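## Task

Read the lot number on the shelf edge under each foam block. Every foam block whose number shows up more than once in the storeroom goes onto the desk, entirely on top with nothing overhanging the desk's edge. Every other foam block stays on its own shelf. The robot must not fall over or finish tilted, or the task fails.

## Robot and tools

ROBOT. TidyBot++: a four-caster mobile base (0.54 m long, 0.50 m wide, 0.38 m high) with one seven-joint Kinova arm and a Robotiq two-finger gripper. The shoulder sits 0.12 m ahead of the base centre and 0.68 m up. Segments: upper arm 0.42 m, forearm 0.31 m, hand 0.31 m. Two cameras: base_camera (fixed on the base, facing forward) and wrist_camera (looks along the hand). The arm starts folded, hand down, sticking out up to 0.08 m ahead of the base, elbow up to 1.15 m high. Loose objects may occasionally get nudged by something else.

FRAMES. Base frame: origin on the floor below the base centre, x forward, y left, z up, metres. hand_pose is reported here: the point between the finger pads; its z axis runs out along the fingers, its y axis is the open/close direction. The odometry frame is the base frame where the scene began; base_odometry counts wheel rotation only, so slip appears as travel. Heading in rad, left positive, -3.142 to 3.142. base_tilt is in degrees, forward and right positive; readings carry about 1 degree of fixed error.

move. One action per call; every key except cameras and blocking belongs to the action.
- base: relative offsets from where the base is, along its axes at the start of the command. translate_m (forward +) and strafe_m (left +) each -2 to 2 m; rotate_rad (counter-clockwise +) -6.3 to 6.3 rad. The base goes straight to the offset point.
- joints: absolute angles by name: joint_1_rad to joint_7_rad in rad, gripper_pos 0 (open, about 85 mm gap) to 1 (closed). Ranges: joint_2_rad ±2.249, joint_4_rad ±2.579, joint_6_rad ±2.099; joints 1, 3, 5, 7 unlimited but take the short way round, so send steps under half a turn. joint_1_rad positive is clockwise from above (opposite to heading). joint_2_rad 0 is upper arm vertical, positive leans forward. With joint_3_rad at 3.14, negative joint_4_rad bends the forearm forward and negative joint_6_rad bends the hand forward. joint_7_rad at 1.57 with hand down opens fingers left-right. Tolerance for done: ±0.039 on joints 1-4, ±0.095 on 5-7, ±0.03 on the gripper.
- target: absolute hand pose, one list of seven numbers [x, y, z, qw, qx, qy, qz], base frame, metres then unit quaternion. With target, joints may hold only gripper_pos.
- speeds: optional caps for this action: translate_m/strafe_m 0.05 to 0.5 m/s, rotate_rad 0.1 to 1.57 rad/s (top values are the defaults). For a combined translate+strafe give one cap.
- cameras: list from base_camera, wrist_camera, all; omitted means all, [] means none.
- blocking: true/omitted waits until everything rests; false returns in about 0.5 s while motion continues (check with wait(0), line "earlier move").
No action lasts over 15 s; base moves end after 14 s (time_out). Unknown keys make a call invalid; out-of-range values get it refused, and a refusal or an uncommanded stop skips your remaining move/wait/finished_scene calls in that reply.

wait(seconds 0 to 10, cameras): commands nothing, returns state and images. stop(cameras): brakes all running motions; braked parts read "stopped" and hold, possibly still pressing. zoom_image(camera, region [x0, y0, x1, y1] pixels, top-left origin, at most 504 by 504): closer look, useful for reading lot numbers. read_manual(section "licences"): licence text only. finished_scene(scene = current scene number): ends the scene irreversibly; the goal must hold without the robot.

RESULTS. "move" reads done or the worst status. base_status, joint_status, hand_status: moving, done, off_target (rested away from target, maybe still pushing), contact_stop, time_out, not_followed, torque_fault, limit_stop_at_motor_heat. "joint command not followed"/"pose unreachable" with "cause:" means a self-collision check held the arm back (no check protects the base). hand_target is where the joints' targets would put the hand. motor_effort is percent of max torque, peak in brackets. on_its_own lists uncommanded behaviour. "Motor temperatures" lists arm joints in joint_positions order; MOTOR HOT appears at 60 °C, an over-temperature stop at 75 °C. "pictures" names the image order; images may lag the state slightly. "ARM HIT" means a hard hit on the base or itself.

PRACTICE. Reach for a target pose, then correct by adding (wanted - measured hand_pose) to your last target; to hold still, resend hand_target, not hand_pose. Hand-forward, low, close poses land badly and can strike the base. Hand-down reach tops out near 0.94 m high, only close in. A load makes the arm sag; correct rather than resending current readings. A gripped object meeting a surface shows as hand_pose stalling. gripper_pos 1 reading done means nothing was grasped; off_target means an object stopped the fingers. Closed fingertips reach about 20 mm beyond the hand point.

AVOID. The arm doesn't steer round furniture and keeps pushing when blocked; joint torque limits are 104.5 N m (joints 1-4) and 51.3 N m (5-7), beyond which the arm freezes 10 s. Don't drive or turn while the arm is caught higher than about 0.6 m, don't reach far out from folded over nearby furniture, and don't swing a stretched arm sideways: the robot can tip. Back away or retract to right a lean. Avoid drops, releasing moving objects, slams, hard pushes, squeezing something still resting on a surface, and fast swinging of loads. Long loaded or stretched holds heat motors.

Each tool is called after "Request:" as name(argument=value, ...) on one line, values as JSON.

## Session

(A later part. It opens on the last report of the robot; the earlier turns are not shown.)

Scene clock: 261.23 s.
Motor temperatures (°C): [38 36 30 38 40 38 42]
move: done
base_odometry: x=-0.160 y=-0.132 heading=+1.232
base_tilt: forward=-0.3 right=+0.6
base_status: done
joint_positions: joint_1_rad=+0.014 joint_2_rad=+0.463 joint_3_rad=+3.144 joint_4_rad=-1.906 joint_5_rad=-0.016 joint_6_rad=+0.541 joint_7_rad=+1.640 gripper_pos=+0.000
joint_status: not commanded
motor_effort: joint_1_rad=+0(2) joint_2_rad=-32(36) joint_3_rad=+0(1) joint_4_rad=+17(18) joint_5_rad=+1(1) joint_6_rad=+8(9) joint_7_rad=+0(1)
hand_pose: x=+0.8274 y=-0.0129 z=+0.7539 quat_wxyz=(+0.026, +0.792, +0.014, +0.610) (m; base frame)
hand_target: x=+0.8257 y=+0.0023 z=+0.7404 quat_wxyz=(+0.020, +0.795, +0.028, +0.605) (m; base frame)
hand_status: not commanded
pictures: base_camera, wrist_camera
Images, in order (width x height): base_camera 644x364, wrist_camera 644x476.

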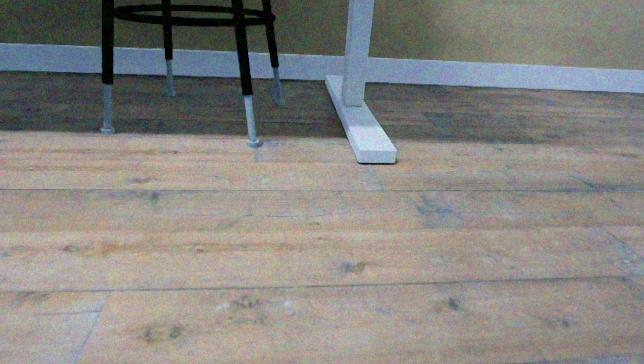

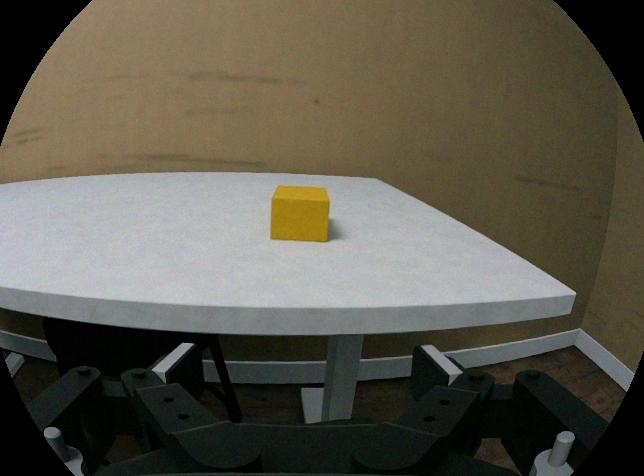

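Request:
move(joints={"joint_2_rad":-0.38,"joint_4_rad":-1.9,"joint_6_rad":-0.4})

Request:
move(base={"rotate_rad":1.57})

Request:
move(base={"translate_m":1.2,"strafe_m":0.2})

Scene clock: 264.03 s.
Motor temperatures (°C): [38 36 30 38 40 38 42]
move: done
base_odometry: x=-0.160 y=-0.132 heading=+1.232
base_tilt: forward=-0.4 right=+0.6
base_status: not commanded
joint_positions: joint_1_rad=+0.014 joint_2_rad=-0.374 joint_3_rad=+3.144 joint_4_rad=-1.905 joint_5_rad=-0.016 joint_6_rad=-0.350 joint_7_rad=+1.640 gripper_pos=+0.000
joint_status: all done
motor_effort: joint_1_rad=+0(1) joint_2_rad=-8(35) joint_3_rad=+0(1) joint_4_rad=+23(23) joint_5_rad=+1(1) joint_6_rad=+8(10) joint_7_rad=+0(1)
hand_pose: x=+0.5760 y=-0.0049 z=+0.9906 quat_wxyz=(+0.019, +0.808, +0.017, +0.589) (m; base frame)
hand_target: x=+0.5694 y=+0.0022 z=+0.9820 quat_wxyz=(+0.020, +0.819, +0.029, +0.573) (m; base frame)
hand_status: not commanded
pictures: base_camera, wrist_camera
Images, in order (width x height): base_camera 644x364, wrist_camera 644x476.

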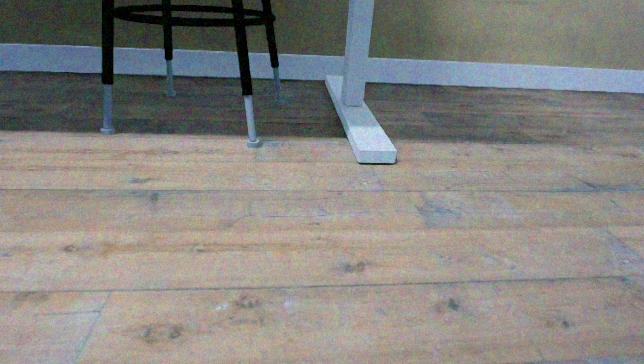

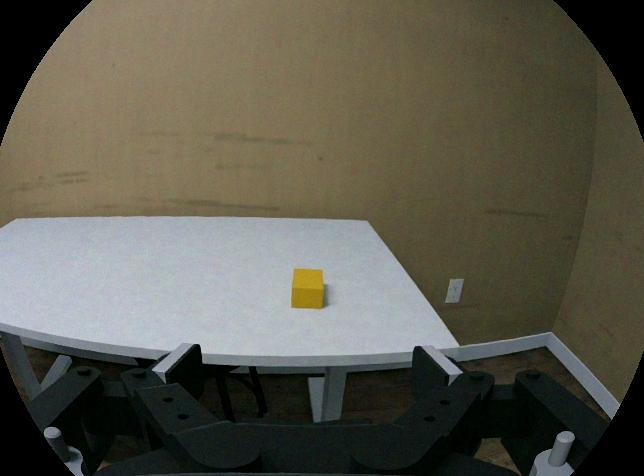

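Scene clock: 266.37 s.
Motor temperatures (°C): [38 36 30 38 40 37 42]
move: done
base_odometry: x=-0.160 y=-0.132 heading=+2.801
base_tilt: forward=-0.3 right=+0.6
base_status: done
joint_positions: joint_1_rad=+0.009 joint_2_rad=-0.374 joint_3_rad=+3.141 joint_4_rad=-1.905 joint_5_rad=-0.016 joint_6_rad=-0.352 joint_7_rad=+1.640 gripper_pos=+0.000
joint_status: not commanded
motor_effort: joint_1_rad=+0(2) joint_2_rad=-8(11) joint_3_rad=+1(3) joint_4_rad=+22(23) joint_5_rad=+1(1) joint_6_rad=+8(9) joint_7_rad=+0(1)
hand_pose: x=+0.5758 y=-0.0008 z=+0.9900 quat_wxyz=(+0.017, +0.808, +0.020, +0.588) (m; base frame)
hand_target: x=+0.5694 y=+0.0022 z=+0.9820 quat_wxyz=(+0.020, +0.819, +0.029, +0.573) (m; base frame)
hand_status: not commanded
pictures: base_camera, wrist_camera
Images, in order (width x height): base_camera 644x364, wrist_camera 644x476.

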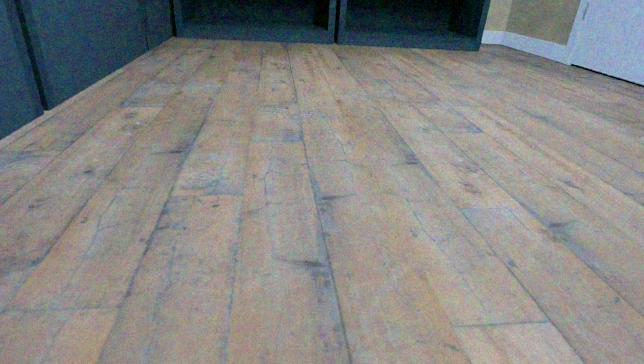

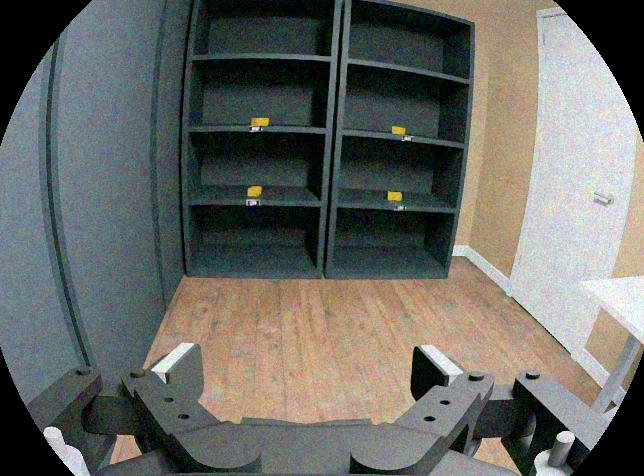

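Scene clock: 270.13 s.
Motor temperatures (°C): [38 36 30 38 40 37 42]
move: done
base_odometry: x=-1.358 y=+0.080 heading=+2.802
base_tilt: forward=-0.3 right=+0.6
base_status: done
joint_positions: joint_1_rad=+0.009 joint_2_rad=-0.378 joint_3_rad=+3.141 joint_4_rad=-1.905 joint_5_rad=-0.016 joint_6_rad=-0.355 joint_7_rad=+1.640 gripper_pos=+0.000
joint_status: not commanded
motor_effort: joint_1_rad=+0(1) joint_2_rad=-8(11) joint_3_rad=+1(1) joint_4_rad=+22(24) joint_5_rad=+1(1) joint_6_rad=+9(9) joint_7_rad=+0(1)
hand_pose: x=+0.5740 y=-0.0007 z=+0.9913 quat_wxyz=(+0.017, +0.808, +0.020, +0.589) (m; base frame)
hand_target: x=+0.5694 y=+0.0022 z=+0.9820 quat_wxyz=(+0.020, +0.819, +0.029, +0.573) (m; base frame)
hand_status: not commanded
pictures: base_camera, wrist_camera
Images, in order (width x height): base_camera 644x364, wrist_camera 644x476.

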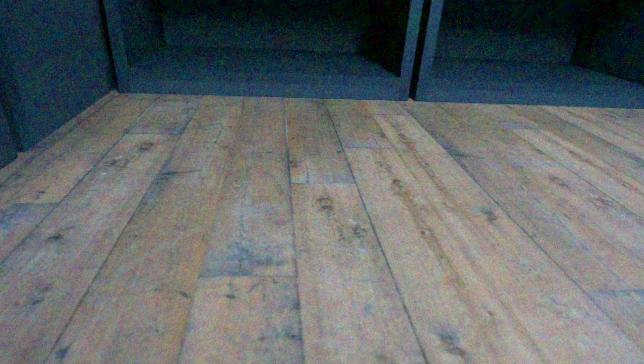

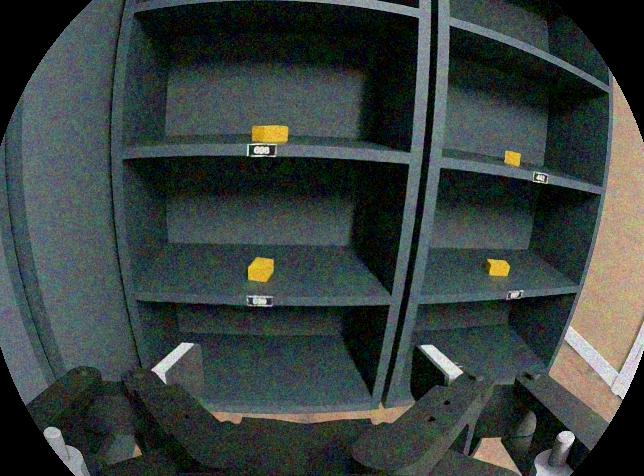

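Request:
zoom_image(camera="wrist_camera", region=[220, 110, 320, 190])

Request:
zoom_image(camera="wrist_camera", region=[210, 235, 310, 315])

Scaled by 5.040.

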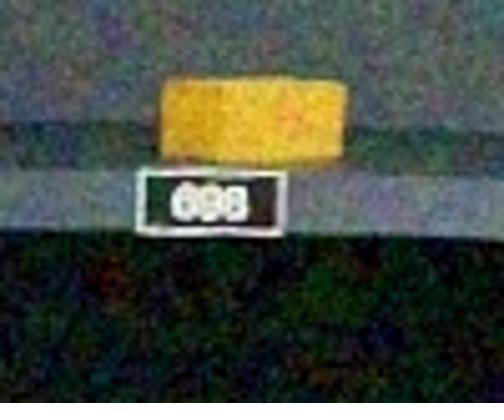

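Scaled by 5.040.

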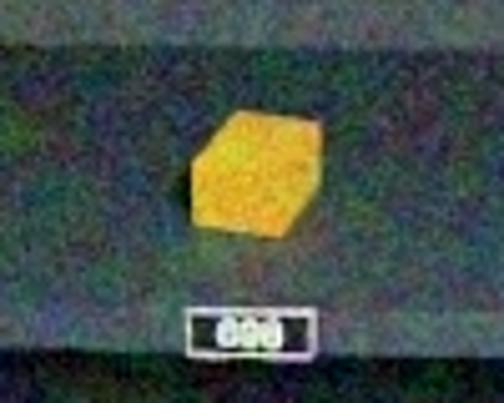

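Request:
move(joints={"joint_1_rad":0,"joint_2_rad":-0.035,"joint_4_rad":-1.65,"joint_6_rad":-0.14,"joint_7_rad":1.6,"gripper_pos":0.95}, base={"translate_m":0.4,"strafe_m":0.08})

Scene clock: 273.13 s.
Motor temperatures (°C): [38 36 30 38 40 37 42]
move: done
base_odometry: x=-1.762 y=+0.138 heading=+2.802
base_tilt: forward=-0.3 right=+0.6
base_status: done
joint_positions: joint_1_rad=+0.009 joint_2_rad=-0.036 joint_3_rad=+3.141 joint_4_rad=-1.663 joint_5_rad=-0.016 joint_6_rad=-0.194 joint_7_rad=+1.640 gripper_pos=+0.950
joint_status: all done
motor_effort: joint_1_rad=+0(2) joint_2_rad=-19(25) joint_3_rad=+0(1) joint_4_rad=+22(24) joint_5_rad=+0(1) joint_6_rad=+9(10) joint_7_rad=+0(1)
hand_pose: x=+0.7192 y=-0.0028 z=+1.0079 quat_wxyz=(+0.018, +0.789, +0.019, +0.613) (m; base frame)
hand_target: x=+0.7243 y=+0.0023 z=+1.0314 quat_wxyz=(+0.009, +0.769, +0.012, +0.639) (m; base frame)
hand_status: not commanded
pictures: base_camera, wrist_camera
Images, in order (width x height): base_camera 644x364, wrist_camera 644x476.

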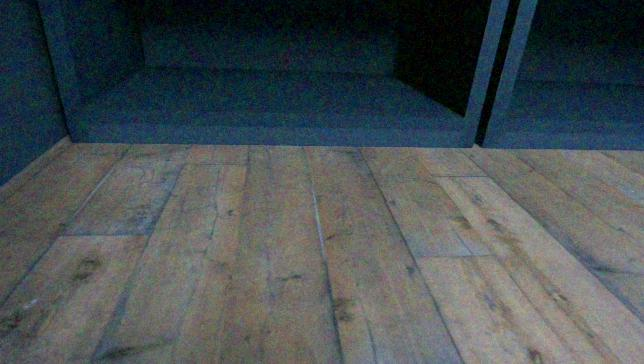

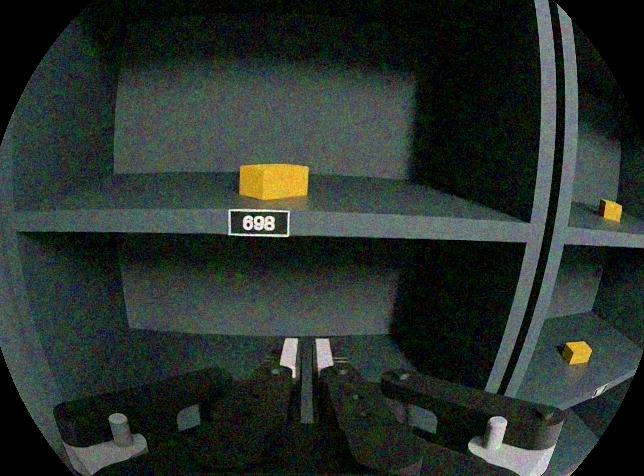

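Request:
move(joints={"joint_4_rad":-1.6}, base={"translate_m":0.46})

Scene clock: 276.33 s.
Motor temperatures (°C): [38 36 30 38 40 37 42]
move: done
base_odometry: x=-2.196 y=+0.291 heading=+2.803
base_tilt: forward=-0.3 right=+0.6
base_status: done
joint_positions: joint_1_rad=+0.009 joint_2_rad=-0.036 joint_3_rad=+3.141 joint_4_rad=-1.608 joint_5_rad=-0.016 joint_6_rad=-0.189 joint_7_rad=+1.640 gripper_pos=+0.950
joint_status: all done
motor_effort: joint_1_rad=+0(1) joint_2_rad=-20(25) joint_3_rad=+0(1) joint_4_rad=+22(25) joint_5_rad=+1(1) joint_6_rad=+9(9) joint_7_rad=+0(1)
hand_pose: x=+0.7238 y=-0.0028 z=+1.0431 quat_wxyz=(+0.019, +0.771, +0.018, +0.637) (m; base frame)
hand_target: x=+0.7271 y=+0.0023 z=+1.0625 quat_wxyz=(+0.009, +0.753, +0.012, +0.658) (m; base frame)
hand_status: not commanded
pictures: base_camera, wrist_camera
Images, in order (width x height): base_camera 644x364, wrist_camera 644x476.

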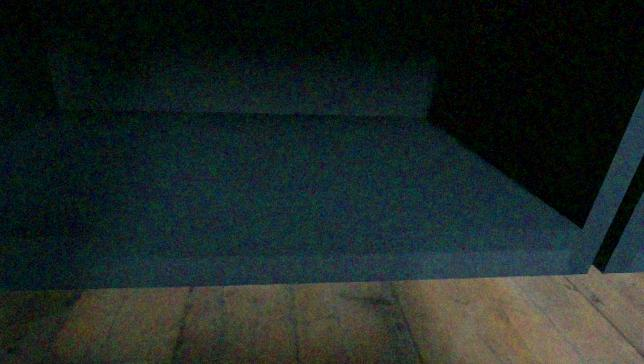

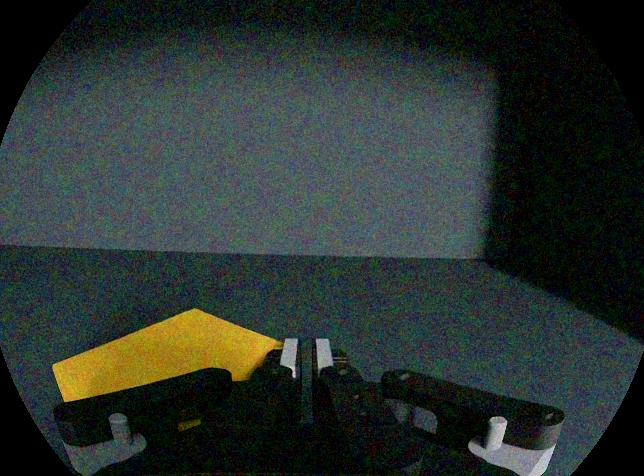

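Request:
move(joints={"joint_4_rad":-1.65})

Request:
move(base={"translate_m":0.02,"strafe_m":0.07}, speeds={"strafe_m":0.08})

Request:
move(base={"translate_m":-0.22})

Scene clock: 277.33 s.
Motor temperatures (°C): [38 36 30 38 40 37 42]
move: done
base_odometry: x=-2.196 y=+0.291 heading=+2.803
base_tilt: forward=-0.3 right=+0.6
base_status: not commanded
joint_positions: joint_1_rad=+0.009 joint_2_rad=-0.036 joint_3_rad=+3.141 joint_4_rad=-1.629 joint_5_rad=-0.016 joint_6_rad=-0.189 joint_7_rad=+1.640 gripper_pos=+0.950
joint_status: all done
motor_effort: joint_1_rad=+0(1) joint_2_rad=-20(21) joint_3_rad=+0(0) joint_4_rad=+23(24) joint_5_rad=+1(1) joint_6_rad=+8(9) joint_7_rad=-1(1)
hand_pose: x=+0.7224 y=-0.0028 z=+1.0301 quat_wxyz=(+0.018, +0.777, +0.019, +0.628) (m; base frame)
hand_target: x=+0.7243 y=+0.0023 z=+1.0314 quat_wxyz=(+0.009, +0.769, +0.012, +0.639) (m; base frame)
hand_status: not commanded
pictures: base_camera, wrist_camera
Images, in order (width x height): base_camera 644x364, wrist_camera 644x476.

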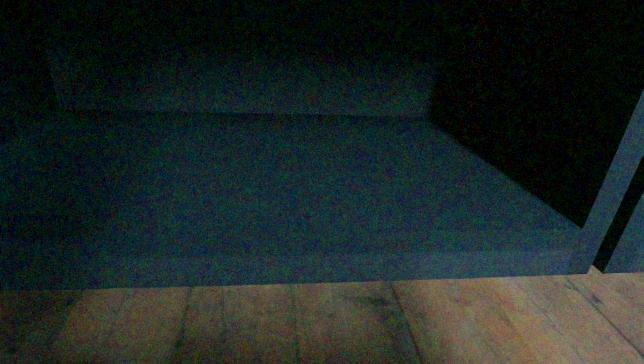

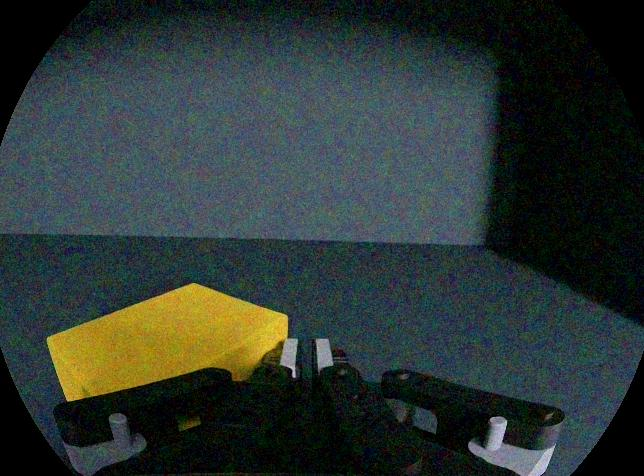

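Scene clock: 278.77 s.
Motor temperatures (°C): [38 36 30 38 40 37 42]
move: done
base_odometry: x=-2.238 y=+0.232 heading=+2.803
base_tilt: forward=-0.3 right=+0.6
base_status: done
joint_positions: joint_1_rad=+0.008 joint_2_rad=-0.036 joint_3_rad=+3.141 joint_4_rad=-1.629 joint_5_rad=-0.016 joint_6_rad=-0.189 joint_7_rad=+1.640 gripper_pos=+0.950
joint_status: not commanded
motor_effort: joint_1_rad=+0(3) joint_2_rad=-20(21) joint_3_rad=+0(3) joint_4_rad=+22(24) joint_5_rad=+1(1) joint_6_rad=+8(9) joint_7_rad=+0(1)
hand_pose: x=+0.7224 y=-0.0021 z=+1.0301 quat_wxyz=(+0.018, +0.777, +0.019, +0.628) (m; base frame)
hand_target: x=+0.7243 y=+0.0023 z=+1.0314 quat_wxyz=(+0.009, +0.769, +0.012, +0.639) (m; base frame)
hand_status: not commanded
pictures: base_camera, wrist_camera
Images, in order (width x height): base_camera 644x364, wrist_camera 644x476.

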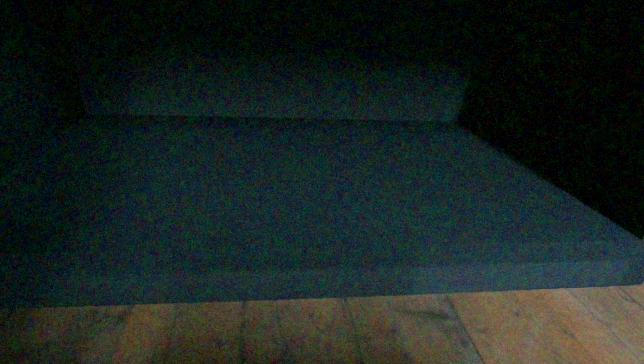

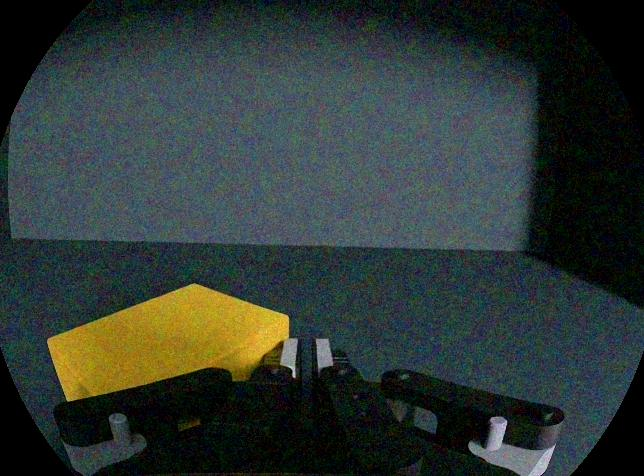

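Scene clock: 280.43 s.
Motor temperatures (°C): [38 36 30 38 40 37 42]
move: done
base_odometry: x=-2.030 y=+0.159 heading=+2.803
base_tilt: forward=-0.3 right=+0.6
base_status: done
joint_positions: joint_1_rad=+0.008 joint_2_rad=-0.046 joint_3_rad=+3.141 joint_4_rad=-1.629 joint_5_rad=-0.016 joint_6_rad=-0.188 joint_7_rad=+1.640 gripper_pos=+0.950
joint_status: not commanded
motor_effort: joint_1_rad=+0(1) joint_2_rad=-20(25) joint_3_rad=+0(1) joint_4_rad=+22(24) joint_5_rad=+1(1) joint_6_rad=+9(9) joint_7_rad=+0(1)
hand_pose: x=+0.7189 y=-0.0021 z=+1.0364 quat_wxyz=(+0.018, +0.774, +0.019, +0.633) (m; base frame)
hand_target: x=+0.7243 y=+0.0023 z=+1.0314 quat_wxyz=(+0.009, +0.769, +0.012, +0.639) (m; base frame)
hand_status: not commanded
pictures: base_camera, wrist_camera
Images, in order (width x height): base_camera 644x364, wrist_camera 644x476.

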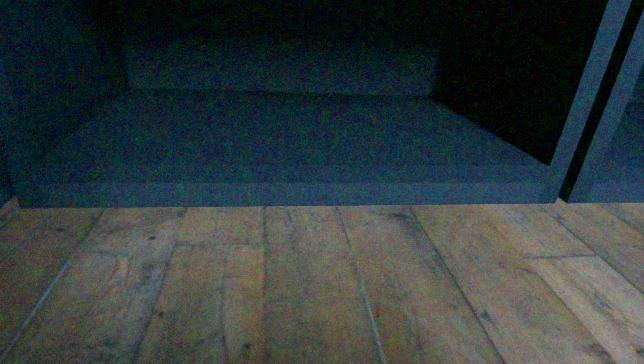

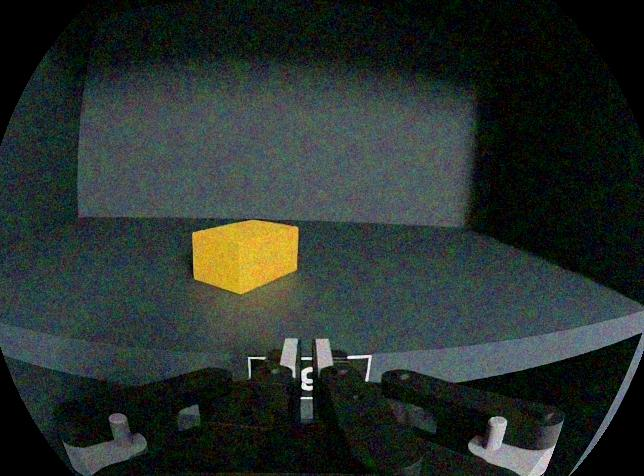

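Request:
move(base={"strafe_m":0.03})

Request:
move(base={"translate_m":0.24}, speeds={"translate_m":0.15})

Request:
move(base={"translate_m":-0.24})

Scene clock: 281.50 s.
Motor temperatures (°C): [38 36 30 38 40 37 42]
move: done
base_odometry: x=-2.040 y=+0.130 heading=+2.803
base_tilt: forward=-0.3 right=+0.6
base_status: done
joint_positions: joint_1_rad=+0.004 joint_2_rad=-0.046 joint_3_rad=+3.139 joint_4_rad=-1.629 joint_5_rad=-0.016 joint_6_rad=-0.188 joint_7_rad=+1.640 gripper_pos=+0.950
joint_status: not commanded
motor_effort: joint_1_rad=-1(4) joint_2_rad=-20(22) joint_3_rad=+0(4) joint_4_rad=+23(23) joint_5_rad=+1(1) joint_6_rad=+9(9) joint_7_rad=+0(1)
hand_pose: x=+0.7188 y=+0.0019 z=+1.0364 quat_wxyz=(+0.016, +0.774, +0.022, +0.633) (m; base frame)
hand_target: x=+0.7243 y=+0.0023 z=+1.0314 quat_wxyz=(+0.009, +0.769, +0.012, +0.639) (m; base frame)
hand_status: not commanded
pictures: base_camera, wrist_camera
Images, in order (width x height): base_camera 644x364, wrist_camera 644x476.

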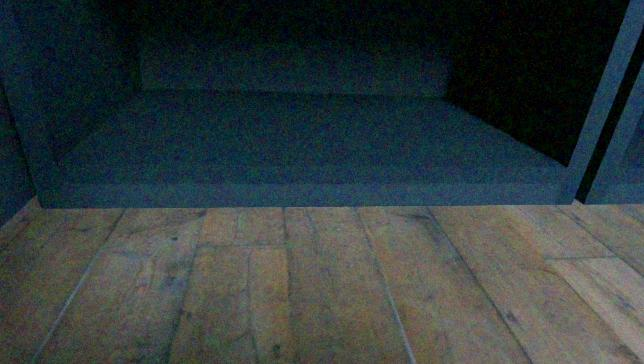

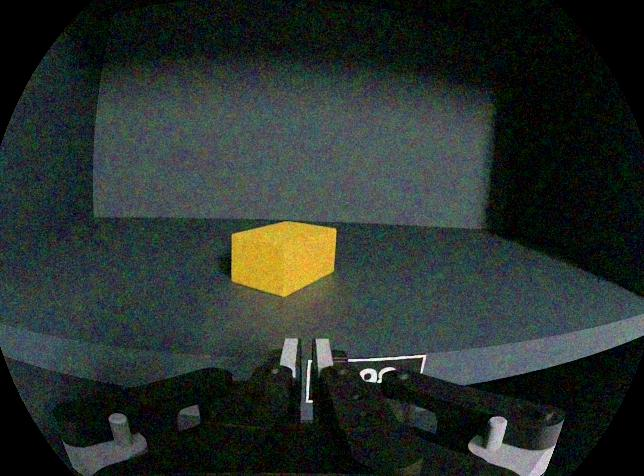

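Scene clock: 283.77 s.
Motor temperatures (°C): [38 36 30 38 40 37 42]
move: done
base_odometry: x=-2.267 y=+0.210 heading=+2.803
base_tilt: forward=-0.3 right=+0.6
base_status: done
joint_positions: joint_1_rad=+0.004 joint_2_rad=-0.044 joint_3_rad=+3.139 joint_4_rad=-1.629 joint_5_rad=-0.016 joint_6_rad=-0.188 joint_7_rad=+1.640 gripper_pos=+0.950
joint_status: not commanded
motor_effort: joint_1_rad=+0(1) joint_2_rad=-19(24) joint_3_rad=+0(1) joint_4_rad=+22(24) joint_5_rad=+1(1) joint_6_rad=+9(9) joint_7_rad=+0(1)
hand_pose: x=+0.7197 y=+0.0019 z=+1.0350 quat_wxyz=(+0.016, +0.775, +0.022, +0.632) (m; base frame)
hand_target: x=+0.7243 y=+0.0023 z=+1.0314 quat_wxyz=(+0.009, +0.769, +0.012, +0.639) (m; base frame)
hand_status: not commanded
pictures: base_camera, wrist_camera
Images, in order (width x height): base_camera 644x364, wrist_camera 644x476.

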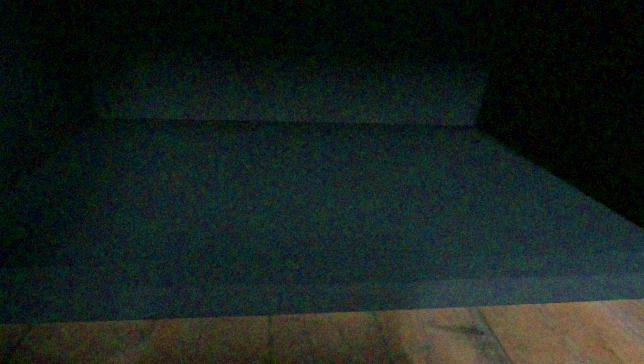

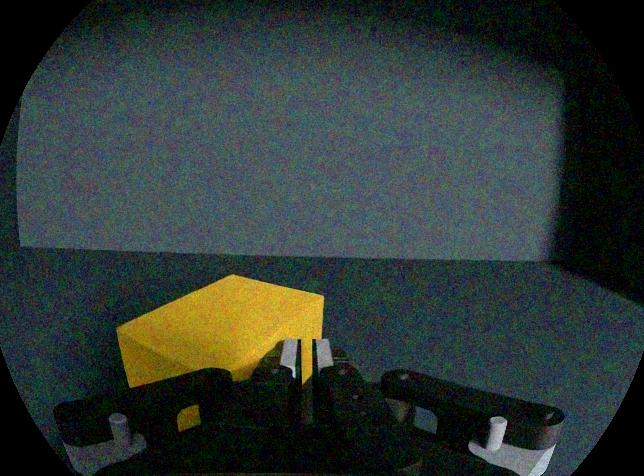

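Scene clock: 285.57 s.
Motor temperatures (°C): [38 36 30 38 40 38 42]
move: done
base_odometry: x=-2.040 y=+0.130 heading=+2.804
base_tilt: forward=-0.3 right=+0.6
base_status: done
joint_positions: joint_1_rad=+0.004 joint_2_rad=-0.048 joint_3_rad=+3.139 joint_4_rad=-1.630 joint_5_rad=-0.016 joint_6_rad=-0.187 joint_7_rad=+1.640 gripper_pos=+0.950
joint_status: not commanded
motor_effort: joint_1_rad=-1(4) joint_2_rad=-20(24) joint_3_rad=+0(3) joint_4_rad=+24(24) joint_5_rad=+1(1) joint_6_rad=+9(9) joint_7_rad=+0(1)
hand_pose: x=+0.7183 y=+0.0018 z=+1.0375 quat_wxyz=(+0.016, +0.773, +0.022, +0.634) (m; base frame)
hand_target: x=+0.7243 y=+0.0023 z=+1.0314 quat_wxyz=(+0.009, +0.769, +0.012, +0.639) (m; base frame)
hand_status: not commanded
pictures: base_camera, wrist_camera
Images, in order (width x height): base_camera 644x364, wrist_camera 644x476.

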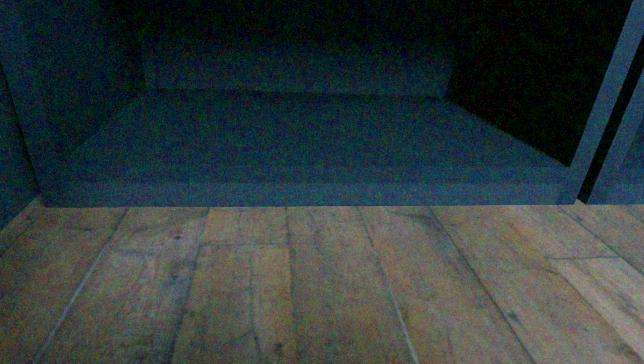

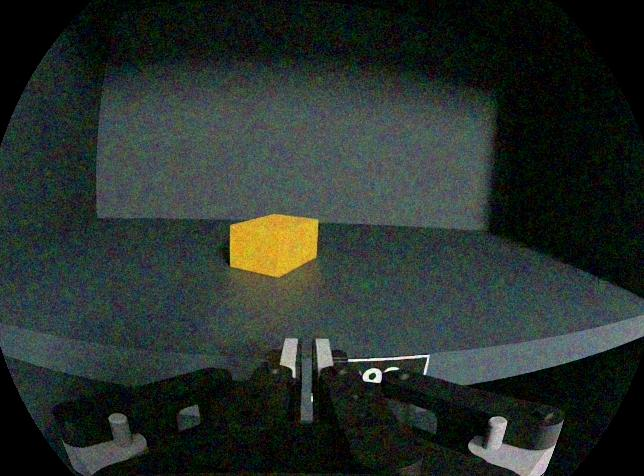

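Request:
move(base={"translate_m":0.29}, speeds={"translate_m":0.18})

Request:
move(base={"translate_m":-0.29})

Scene clock: 288.00 s.
Motor temperatures (°C): [38 36 30 38 40 38 42]
move: done
base_odometry: x=-2.314 y=+0.226 heading=+2.805
base_tilt: forward=-0.3 right=+0.6
base_status: done
joint_positions: joint_1_rad=+0.004 joint_2_rad=-0.045 joint_3_rad=+3.139 joint_4_rad=-1.630 joint_5_rad=-0.016 joint_6_rad=-0.187 joint_7_rad=+1.640 gripper_pos=+0.950
joint_status: not commanded
motor_effort: joint_1_rad=+0(1) joint_2_rad=-20(25) joint_3_rad=+0(2) joint_4_rad=+22(24) joint_5_rad=+1(1) joint_6_rad=+9(9) joint_7_rad=+0(1)
hand_pose: x=+0.7196 y=+0.0018 z=+1.0355 quat_wxyz=(+0.016, +0.774, +0.022, +0.632) (m; base frame)
hand_target: x=+0.7243 y=+0.0023 z=+1.0314 quat_wxyz=(+0.009, +0.769, +0.012, +0.639) (m; base frame)
hand_status: not commanded
pictures: base_camera, wrist_camera
Images, in order (width x height): base_camera 644x364, wrist_camera 644x476.

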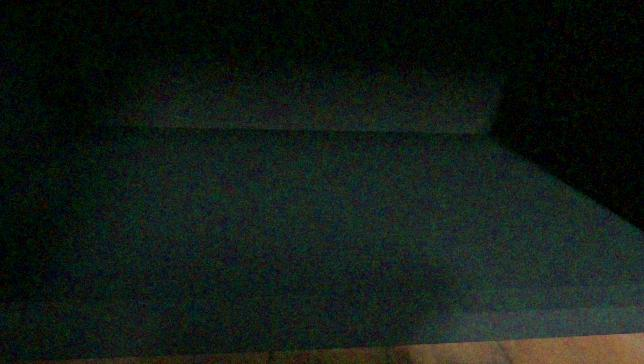

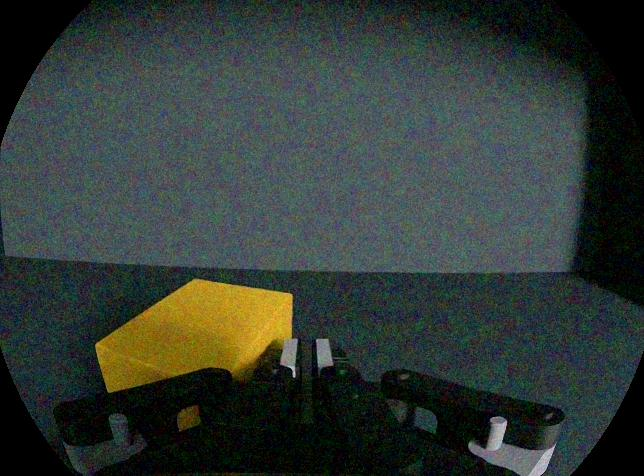

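Scene clock: 289.97 s.
Motor temperatures (°C): [38 36 30 38 40 38 42]
move: done
base_odometry: x=-2.040 y=+0.130 heading=+2.806
base_tilt: forward=-0.3 right=+0.6
base_status: done
joint_positions: joint_1_rad=+0.004 joint_2_rad=-0.049 joint_3_rad=+3.139 joint_4_rad=-1.630 joint_5_rad=-0.016 joint_6_rad=-0.187 joint_7_rad=+1.640 gripper_pos=+0.950
joint_status: not commanded
motor_effort: joint_1_rad=+0(3) joint_2_rad=-19(23) joint_3_rad=+0(3) joint_4_rad=+22(24) joint_5_rad=+1(1) joint_6_rad=+8(10) joint_7_rad=+0(1)
hand_pose: x=+0.7181 y=+0.0018 z=+1.0380 quat_wxyz=(+0.016, +0.773, +0.021, +0.634) (m; base frame)
hand_target: x=+0.7243 y=+0.0023 z=+1.0314 quat_wxyz=(+0.009, +0.769, +0.012, +0.639) (m; base frame)
hand_status: not commanded
pictures: base_camera, wrist_camera
Images, in order (width x height): base_camera 644x364, wrist_camera 644x476.

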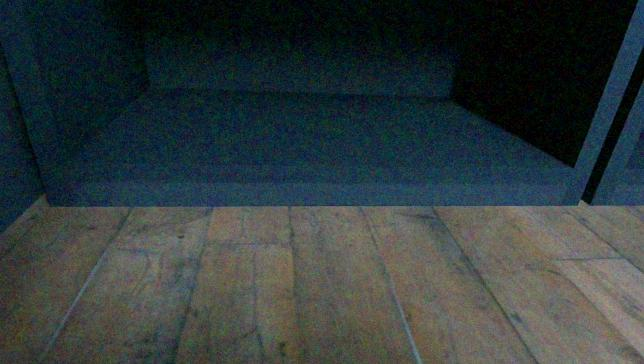

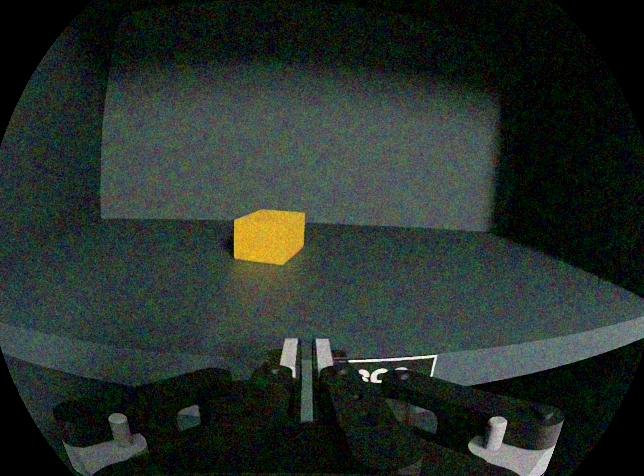

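Request:
move(base={"strafe_m":0.14,"translate_m":0.08}, joints={"joint_1_rad":0.17,"gripper_pos":0})

Scene clock: 293.47 s.
Motor temperatures (°C): [38 36 30 38 40 38 42]
move: time_out
base_odometry: x=-2.138 y=+0.045 heading=+2.821
base_tilt: forward=-0.3 right=+0.6
base_status: translate_m time_out (by the wheels' count: +0.064 of +0.080); strafe_m time_out (by the wheels' count: +0.113 of +0.140)
joint_positions: joint_1_rad=+0.159 joint_2_rad=-0.043 joint_3_rad=+3.135 joint_4_rad=-1.631 joint_5_rad=-0.016 joint_6_rad=-0.184 joint_7_rad=+1.640 gripper_pos=+0.000
joint_status: all done
motor_effort: joint_1_rad=-1(8) joint_2_rad=-19(28) joint_3_rad=+0(9) joint_4_rad=+22(26) joint_5_rad=+1(1) joint_6_rad=+10(10) joint_7_rad=+0(1)
hand_pose: x=+0.7134 y=-0.0889 z=+1.0349 quat_wxyz=(+0.064, +0.774, -0.037, +0.629) (m; base frame)
hand_target: x=+0.7160 y=-0.1001 z=+1.0314 quat_wxyz=(+0.063, +0.767, -0.053, +0.636) (m; base frame)
hand_status: not commanded
pictures: base_camera, wrist_camera
Images, in order (width x height): base_camera 644x364, wrist_camera 644x476.

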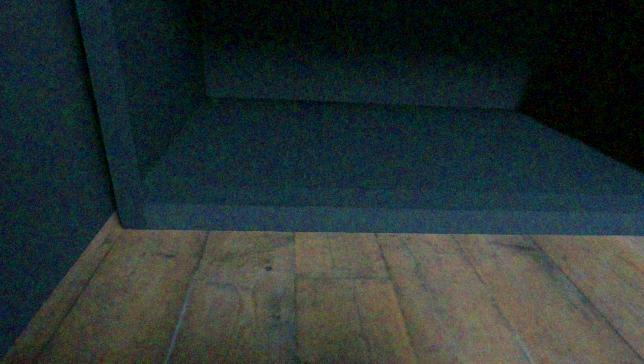

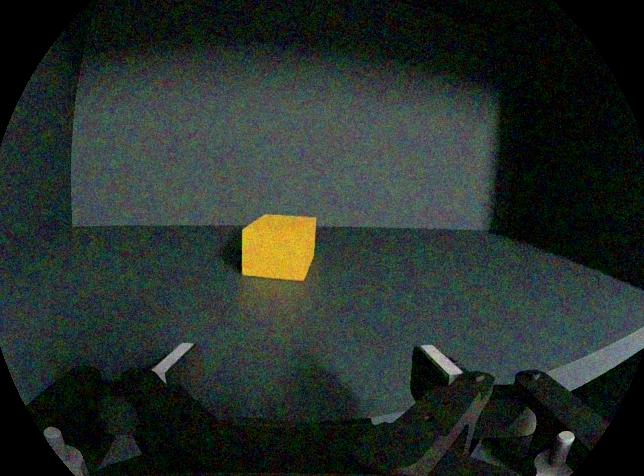

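Request:
move(base={"strafe_m":-0.02,"translate_m":0.14,"rotate_rad":-0.015}, speeds={"translate_m":0.2})

Scene clock: 295.17 s.
Motor temperatures (°C): [38 36 30 38 40 38 42]
move: done
base_odometry: x=-2.264 y=+0.108 heading=+2.807
base_tilt: forward=-0.3 right=+0.6
base_status: done
joint_positions: joint_1_rad=+0.161 joint_2_rad=-0.042 joint_3_rad=+3.136 joint_4_rad=-1.631 joint_5_rad=-0.016 joint_6_rad=-0.184 joint_7_rad=+1.640 gripper_pos=+0.000
joint_status: not commanded
motor_effort: joint_1_rad=-1(3) joint_2_rad=-20(23) joint_3_rad=+0(3) joint_4_rad=+22(24) joint_5_rad=+1(1) joint_6_rad=+9(9) joint_7_rad=+0(1)
hand_pose: x=+0.7135 y=-0.0908 z=+1.0343 quat_wxyz=(+0.065, +0.774, -0.038, +0.629) (m; base frame)
hand_target: x=+0.7160 y=-0.1001 z=+1.0314 quat_wxyz=(+0.063, +0.767, -0.053, +0.636) (m; base frame)
hand_status: not commanded
pictures: base_camera, wrist_camera
Images, in order (width x height): base_camera 644x364, wrist_camera 644x476.

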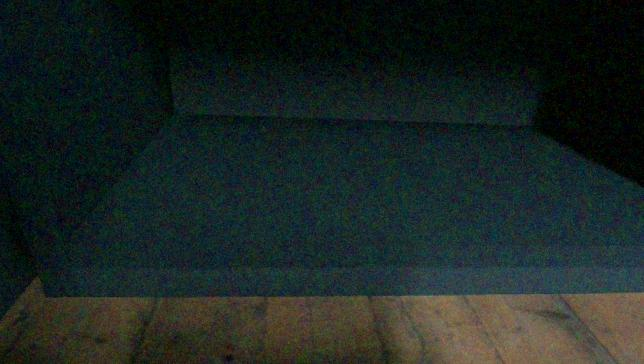

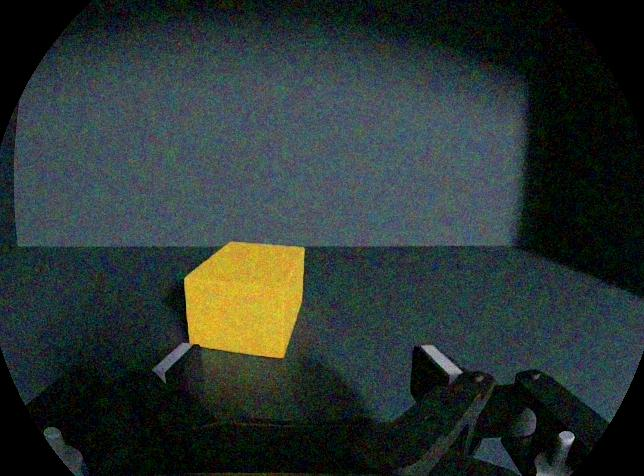

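Request:
move(base={"strafe_m":0.045}, joints={"joint_1_rad":0.185})

Request:
move(base={"translate_m":0.05}, speeds={"translate_m":0.15})

Scene clock: 297.80 s.
Motor temperatures (°C): [38 36 30 38 40 38 42]
move: time_out
base_odometry: x=-2.273 y=+0.078 heading=+2.810
base_tilt: forward=-0.3 right=+0.6
base_status: strafe_m time_out (by the wheels' count: +0.031 of +0.045)
joint_positions: joint_1_rad=+0.178 joint_2_rad=-0.043 joint_3_rad=+3.135 joint_4_rad=-1.631 joint_5_rad=-0.016 joint_6_rad=-0.184 joint_7_rad=+1.640 gripper_pos=+0.000
joint_status: all done
motor_effort: joint_1_rad=+0(9) joint_2_rad=-20(24) joint_3_rad=+0(10) joint_4_rad=+22(24) joint_5_rad=+1(1) joint_6_rad=+8(9) joint_7_rad=+0(1)
hand_pose: x=+0.7117 y=-0.1003 z=+1.0348 quat_wxyz=(+0.070, +0.773, -0.045, +0.629) (m; base frame)
hand_target: x=+0.7144 y=-0.1090 z=+1.0314 quat_wxyz=(+0.068, +0.767, -0.059, +0.635) (m; base frame)
hand_status: not commanded
pictures: base_camera, wrist_camera
Images, in order (width x height): base_camera 644x364, wrist_camera 644x476.

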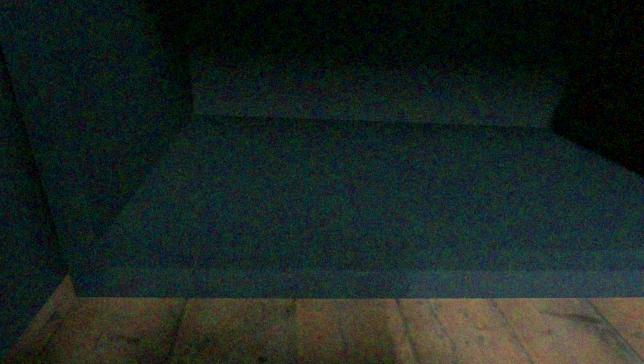

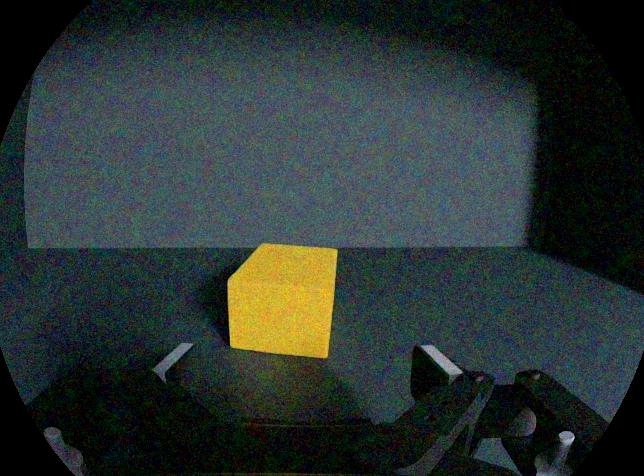

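not run: a stop that you did not command came earlier in this reply.

Request:
move(base={"translate_m":0.06,"strafe_m":-0.005}, speeds={"translate_m":0.15})

Request:
move(base={"translate_m":0.05}, speeds={"translate_m":0.15})

Scene clock: 299.03 s.
Motor temperatures (°C): [38 36 30 38 40 38 42]
move: done
base_odometry: x=-2.328 y=+0.102 heading=+2.810
base_tilt: forward=-0.3 right=+0.6
base_status: done
joint_positions: joint_1_rad=+0.178 joint_2_rad=-0.041 joint_3_rad=+3.135 joint_4_rad=-1.631 joint_5_rad=-0.016 joint_6_rad=-0.183 joint_7_rad=+1.640 gripper_pos=+0.000
joint_status: not commanded
motor_effort: joint_1_rad=+0(1) joint_2_rad=-20(23) joint_3_rad=+0(1) joint_4_rad=+23(24) joint_5_rad=+1(1) joint_6_rad=+9(10) joint_7_rad=+0(1)
hand_pose: x=+0.7125 y=-0.1005 z=+1.0334 quat_wxyz=(+0.070, +0.774, -0.045, +0.628) (m; base frame)
hand_target: x=+0.7144 y=-0.1090 z=+1.0314 quat_wxyz=(+0.068, +0.767, -0.059, +0.635) (m; base frame)
hand_status: not commanded
pictures: base_camera, wrist_camera
Images, in order (width x height): base_camera 644x364, wrist_camera 644x476.

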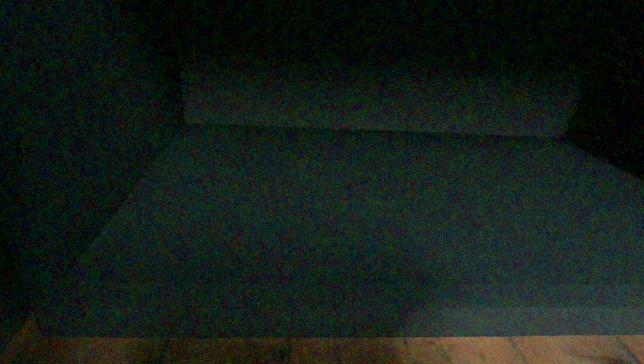

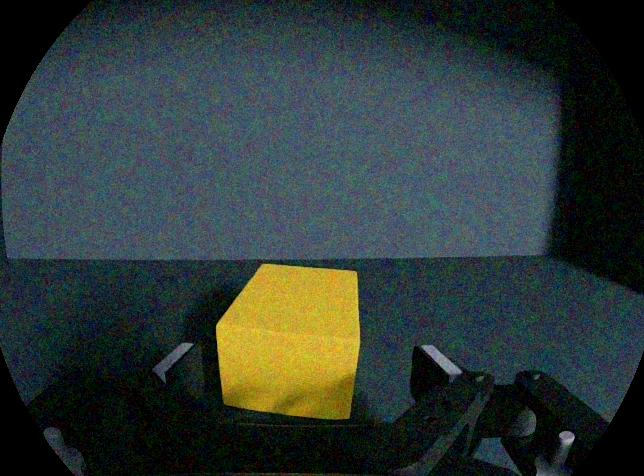

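Scene clock: 300.03 s.
Motor temperatures (°C): [38 36 30 38 40 38 42]
move: done
base_odometry: x=-2.376 y=+0.118 heading=+2.810
base_tilt: forward=-0.3 right=+0.6
base_status: done
joint_positions: joint_1_rad=+0.178 joint_2_rad=-0.039 joint_3_rad=+3.135 joint_4_rad=-1.631 joint_5_rad=-0.016 joint_6_rad=-0.183 joint_7_rad=+1.640 gripper_pos=+0.000
joint_status: not commanded
motor_effort: joint_1_rad=+0(2) joint_2_rad=-20(24) joint_3_rad=+0(2) joint_4_rad=+22(24) joint_5_rad=+0(1) joint_6_rad=+8(10) joint_7_rad=+0(1)
hand_pose: x=+0.7133 y=-0.1006 z=+1.0320 quat_wxyz=(+0.070, +0.775, -0.045, +0.627) (m; base frame)
hand_target: x=+0.7144 y=-0.1090 z=+1.0314 quat_wxyz=(+0.068, +0.767, -0.059, +0.635) (m; base frame)
hand_status: not commanded
pictures: base_camera, wrist_camera
Images, in order (width x height): base_camera 644x364, wrist_camera 644x476.

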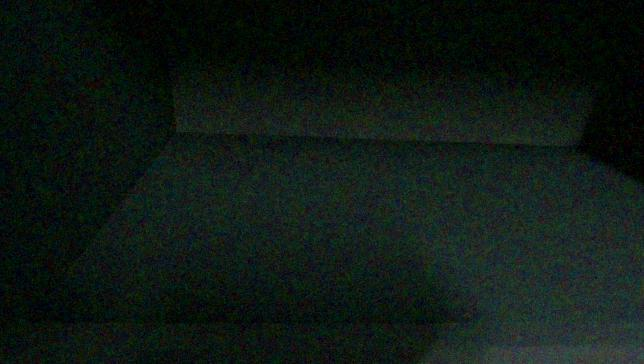

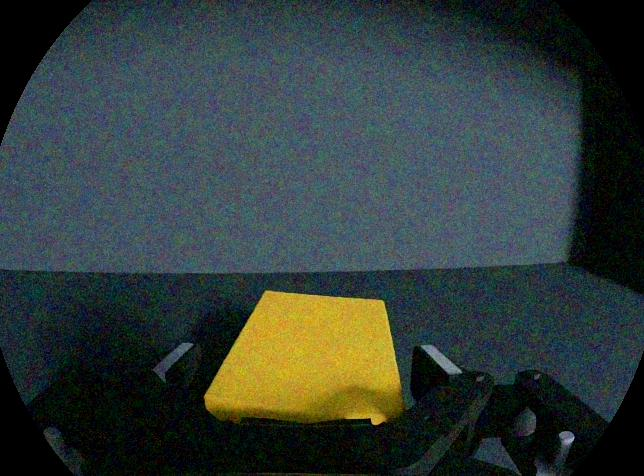

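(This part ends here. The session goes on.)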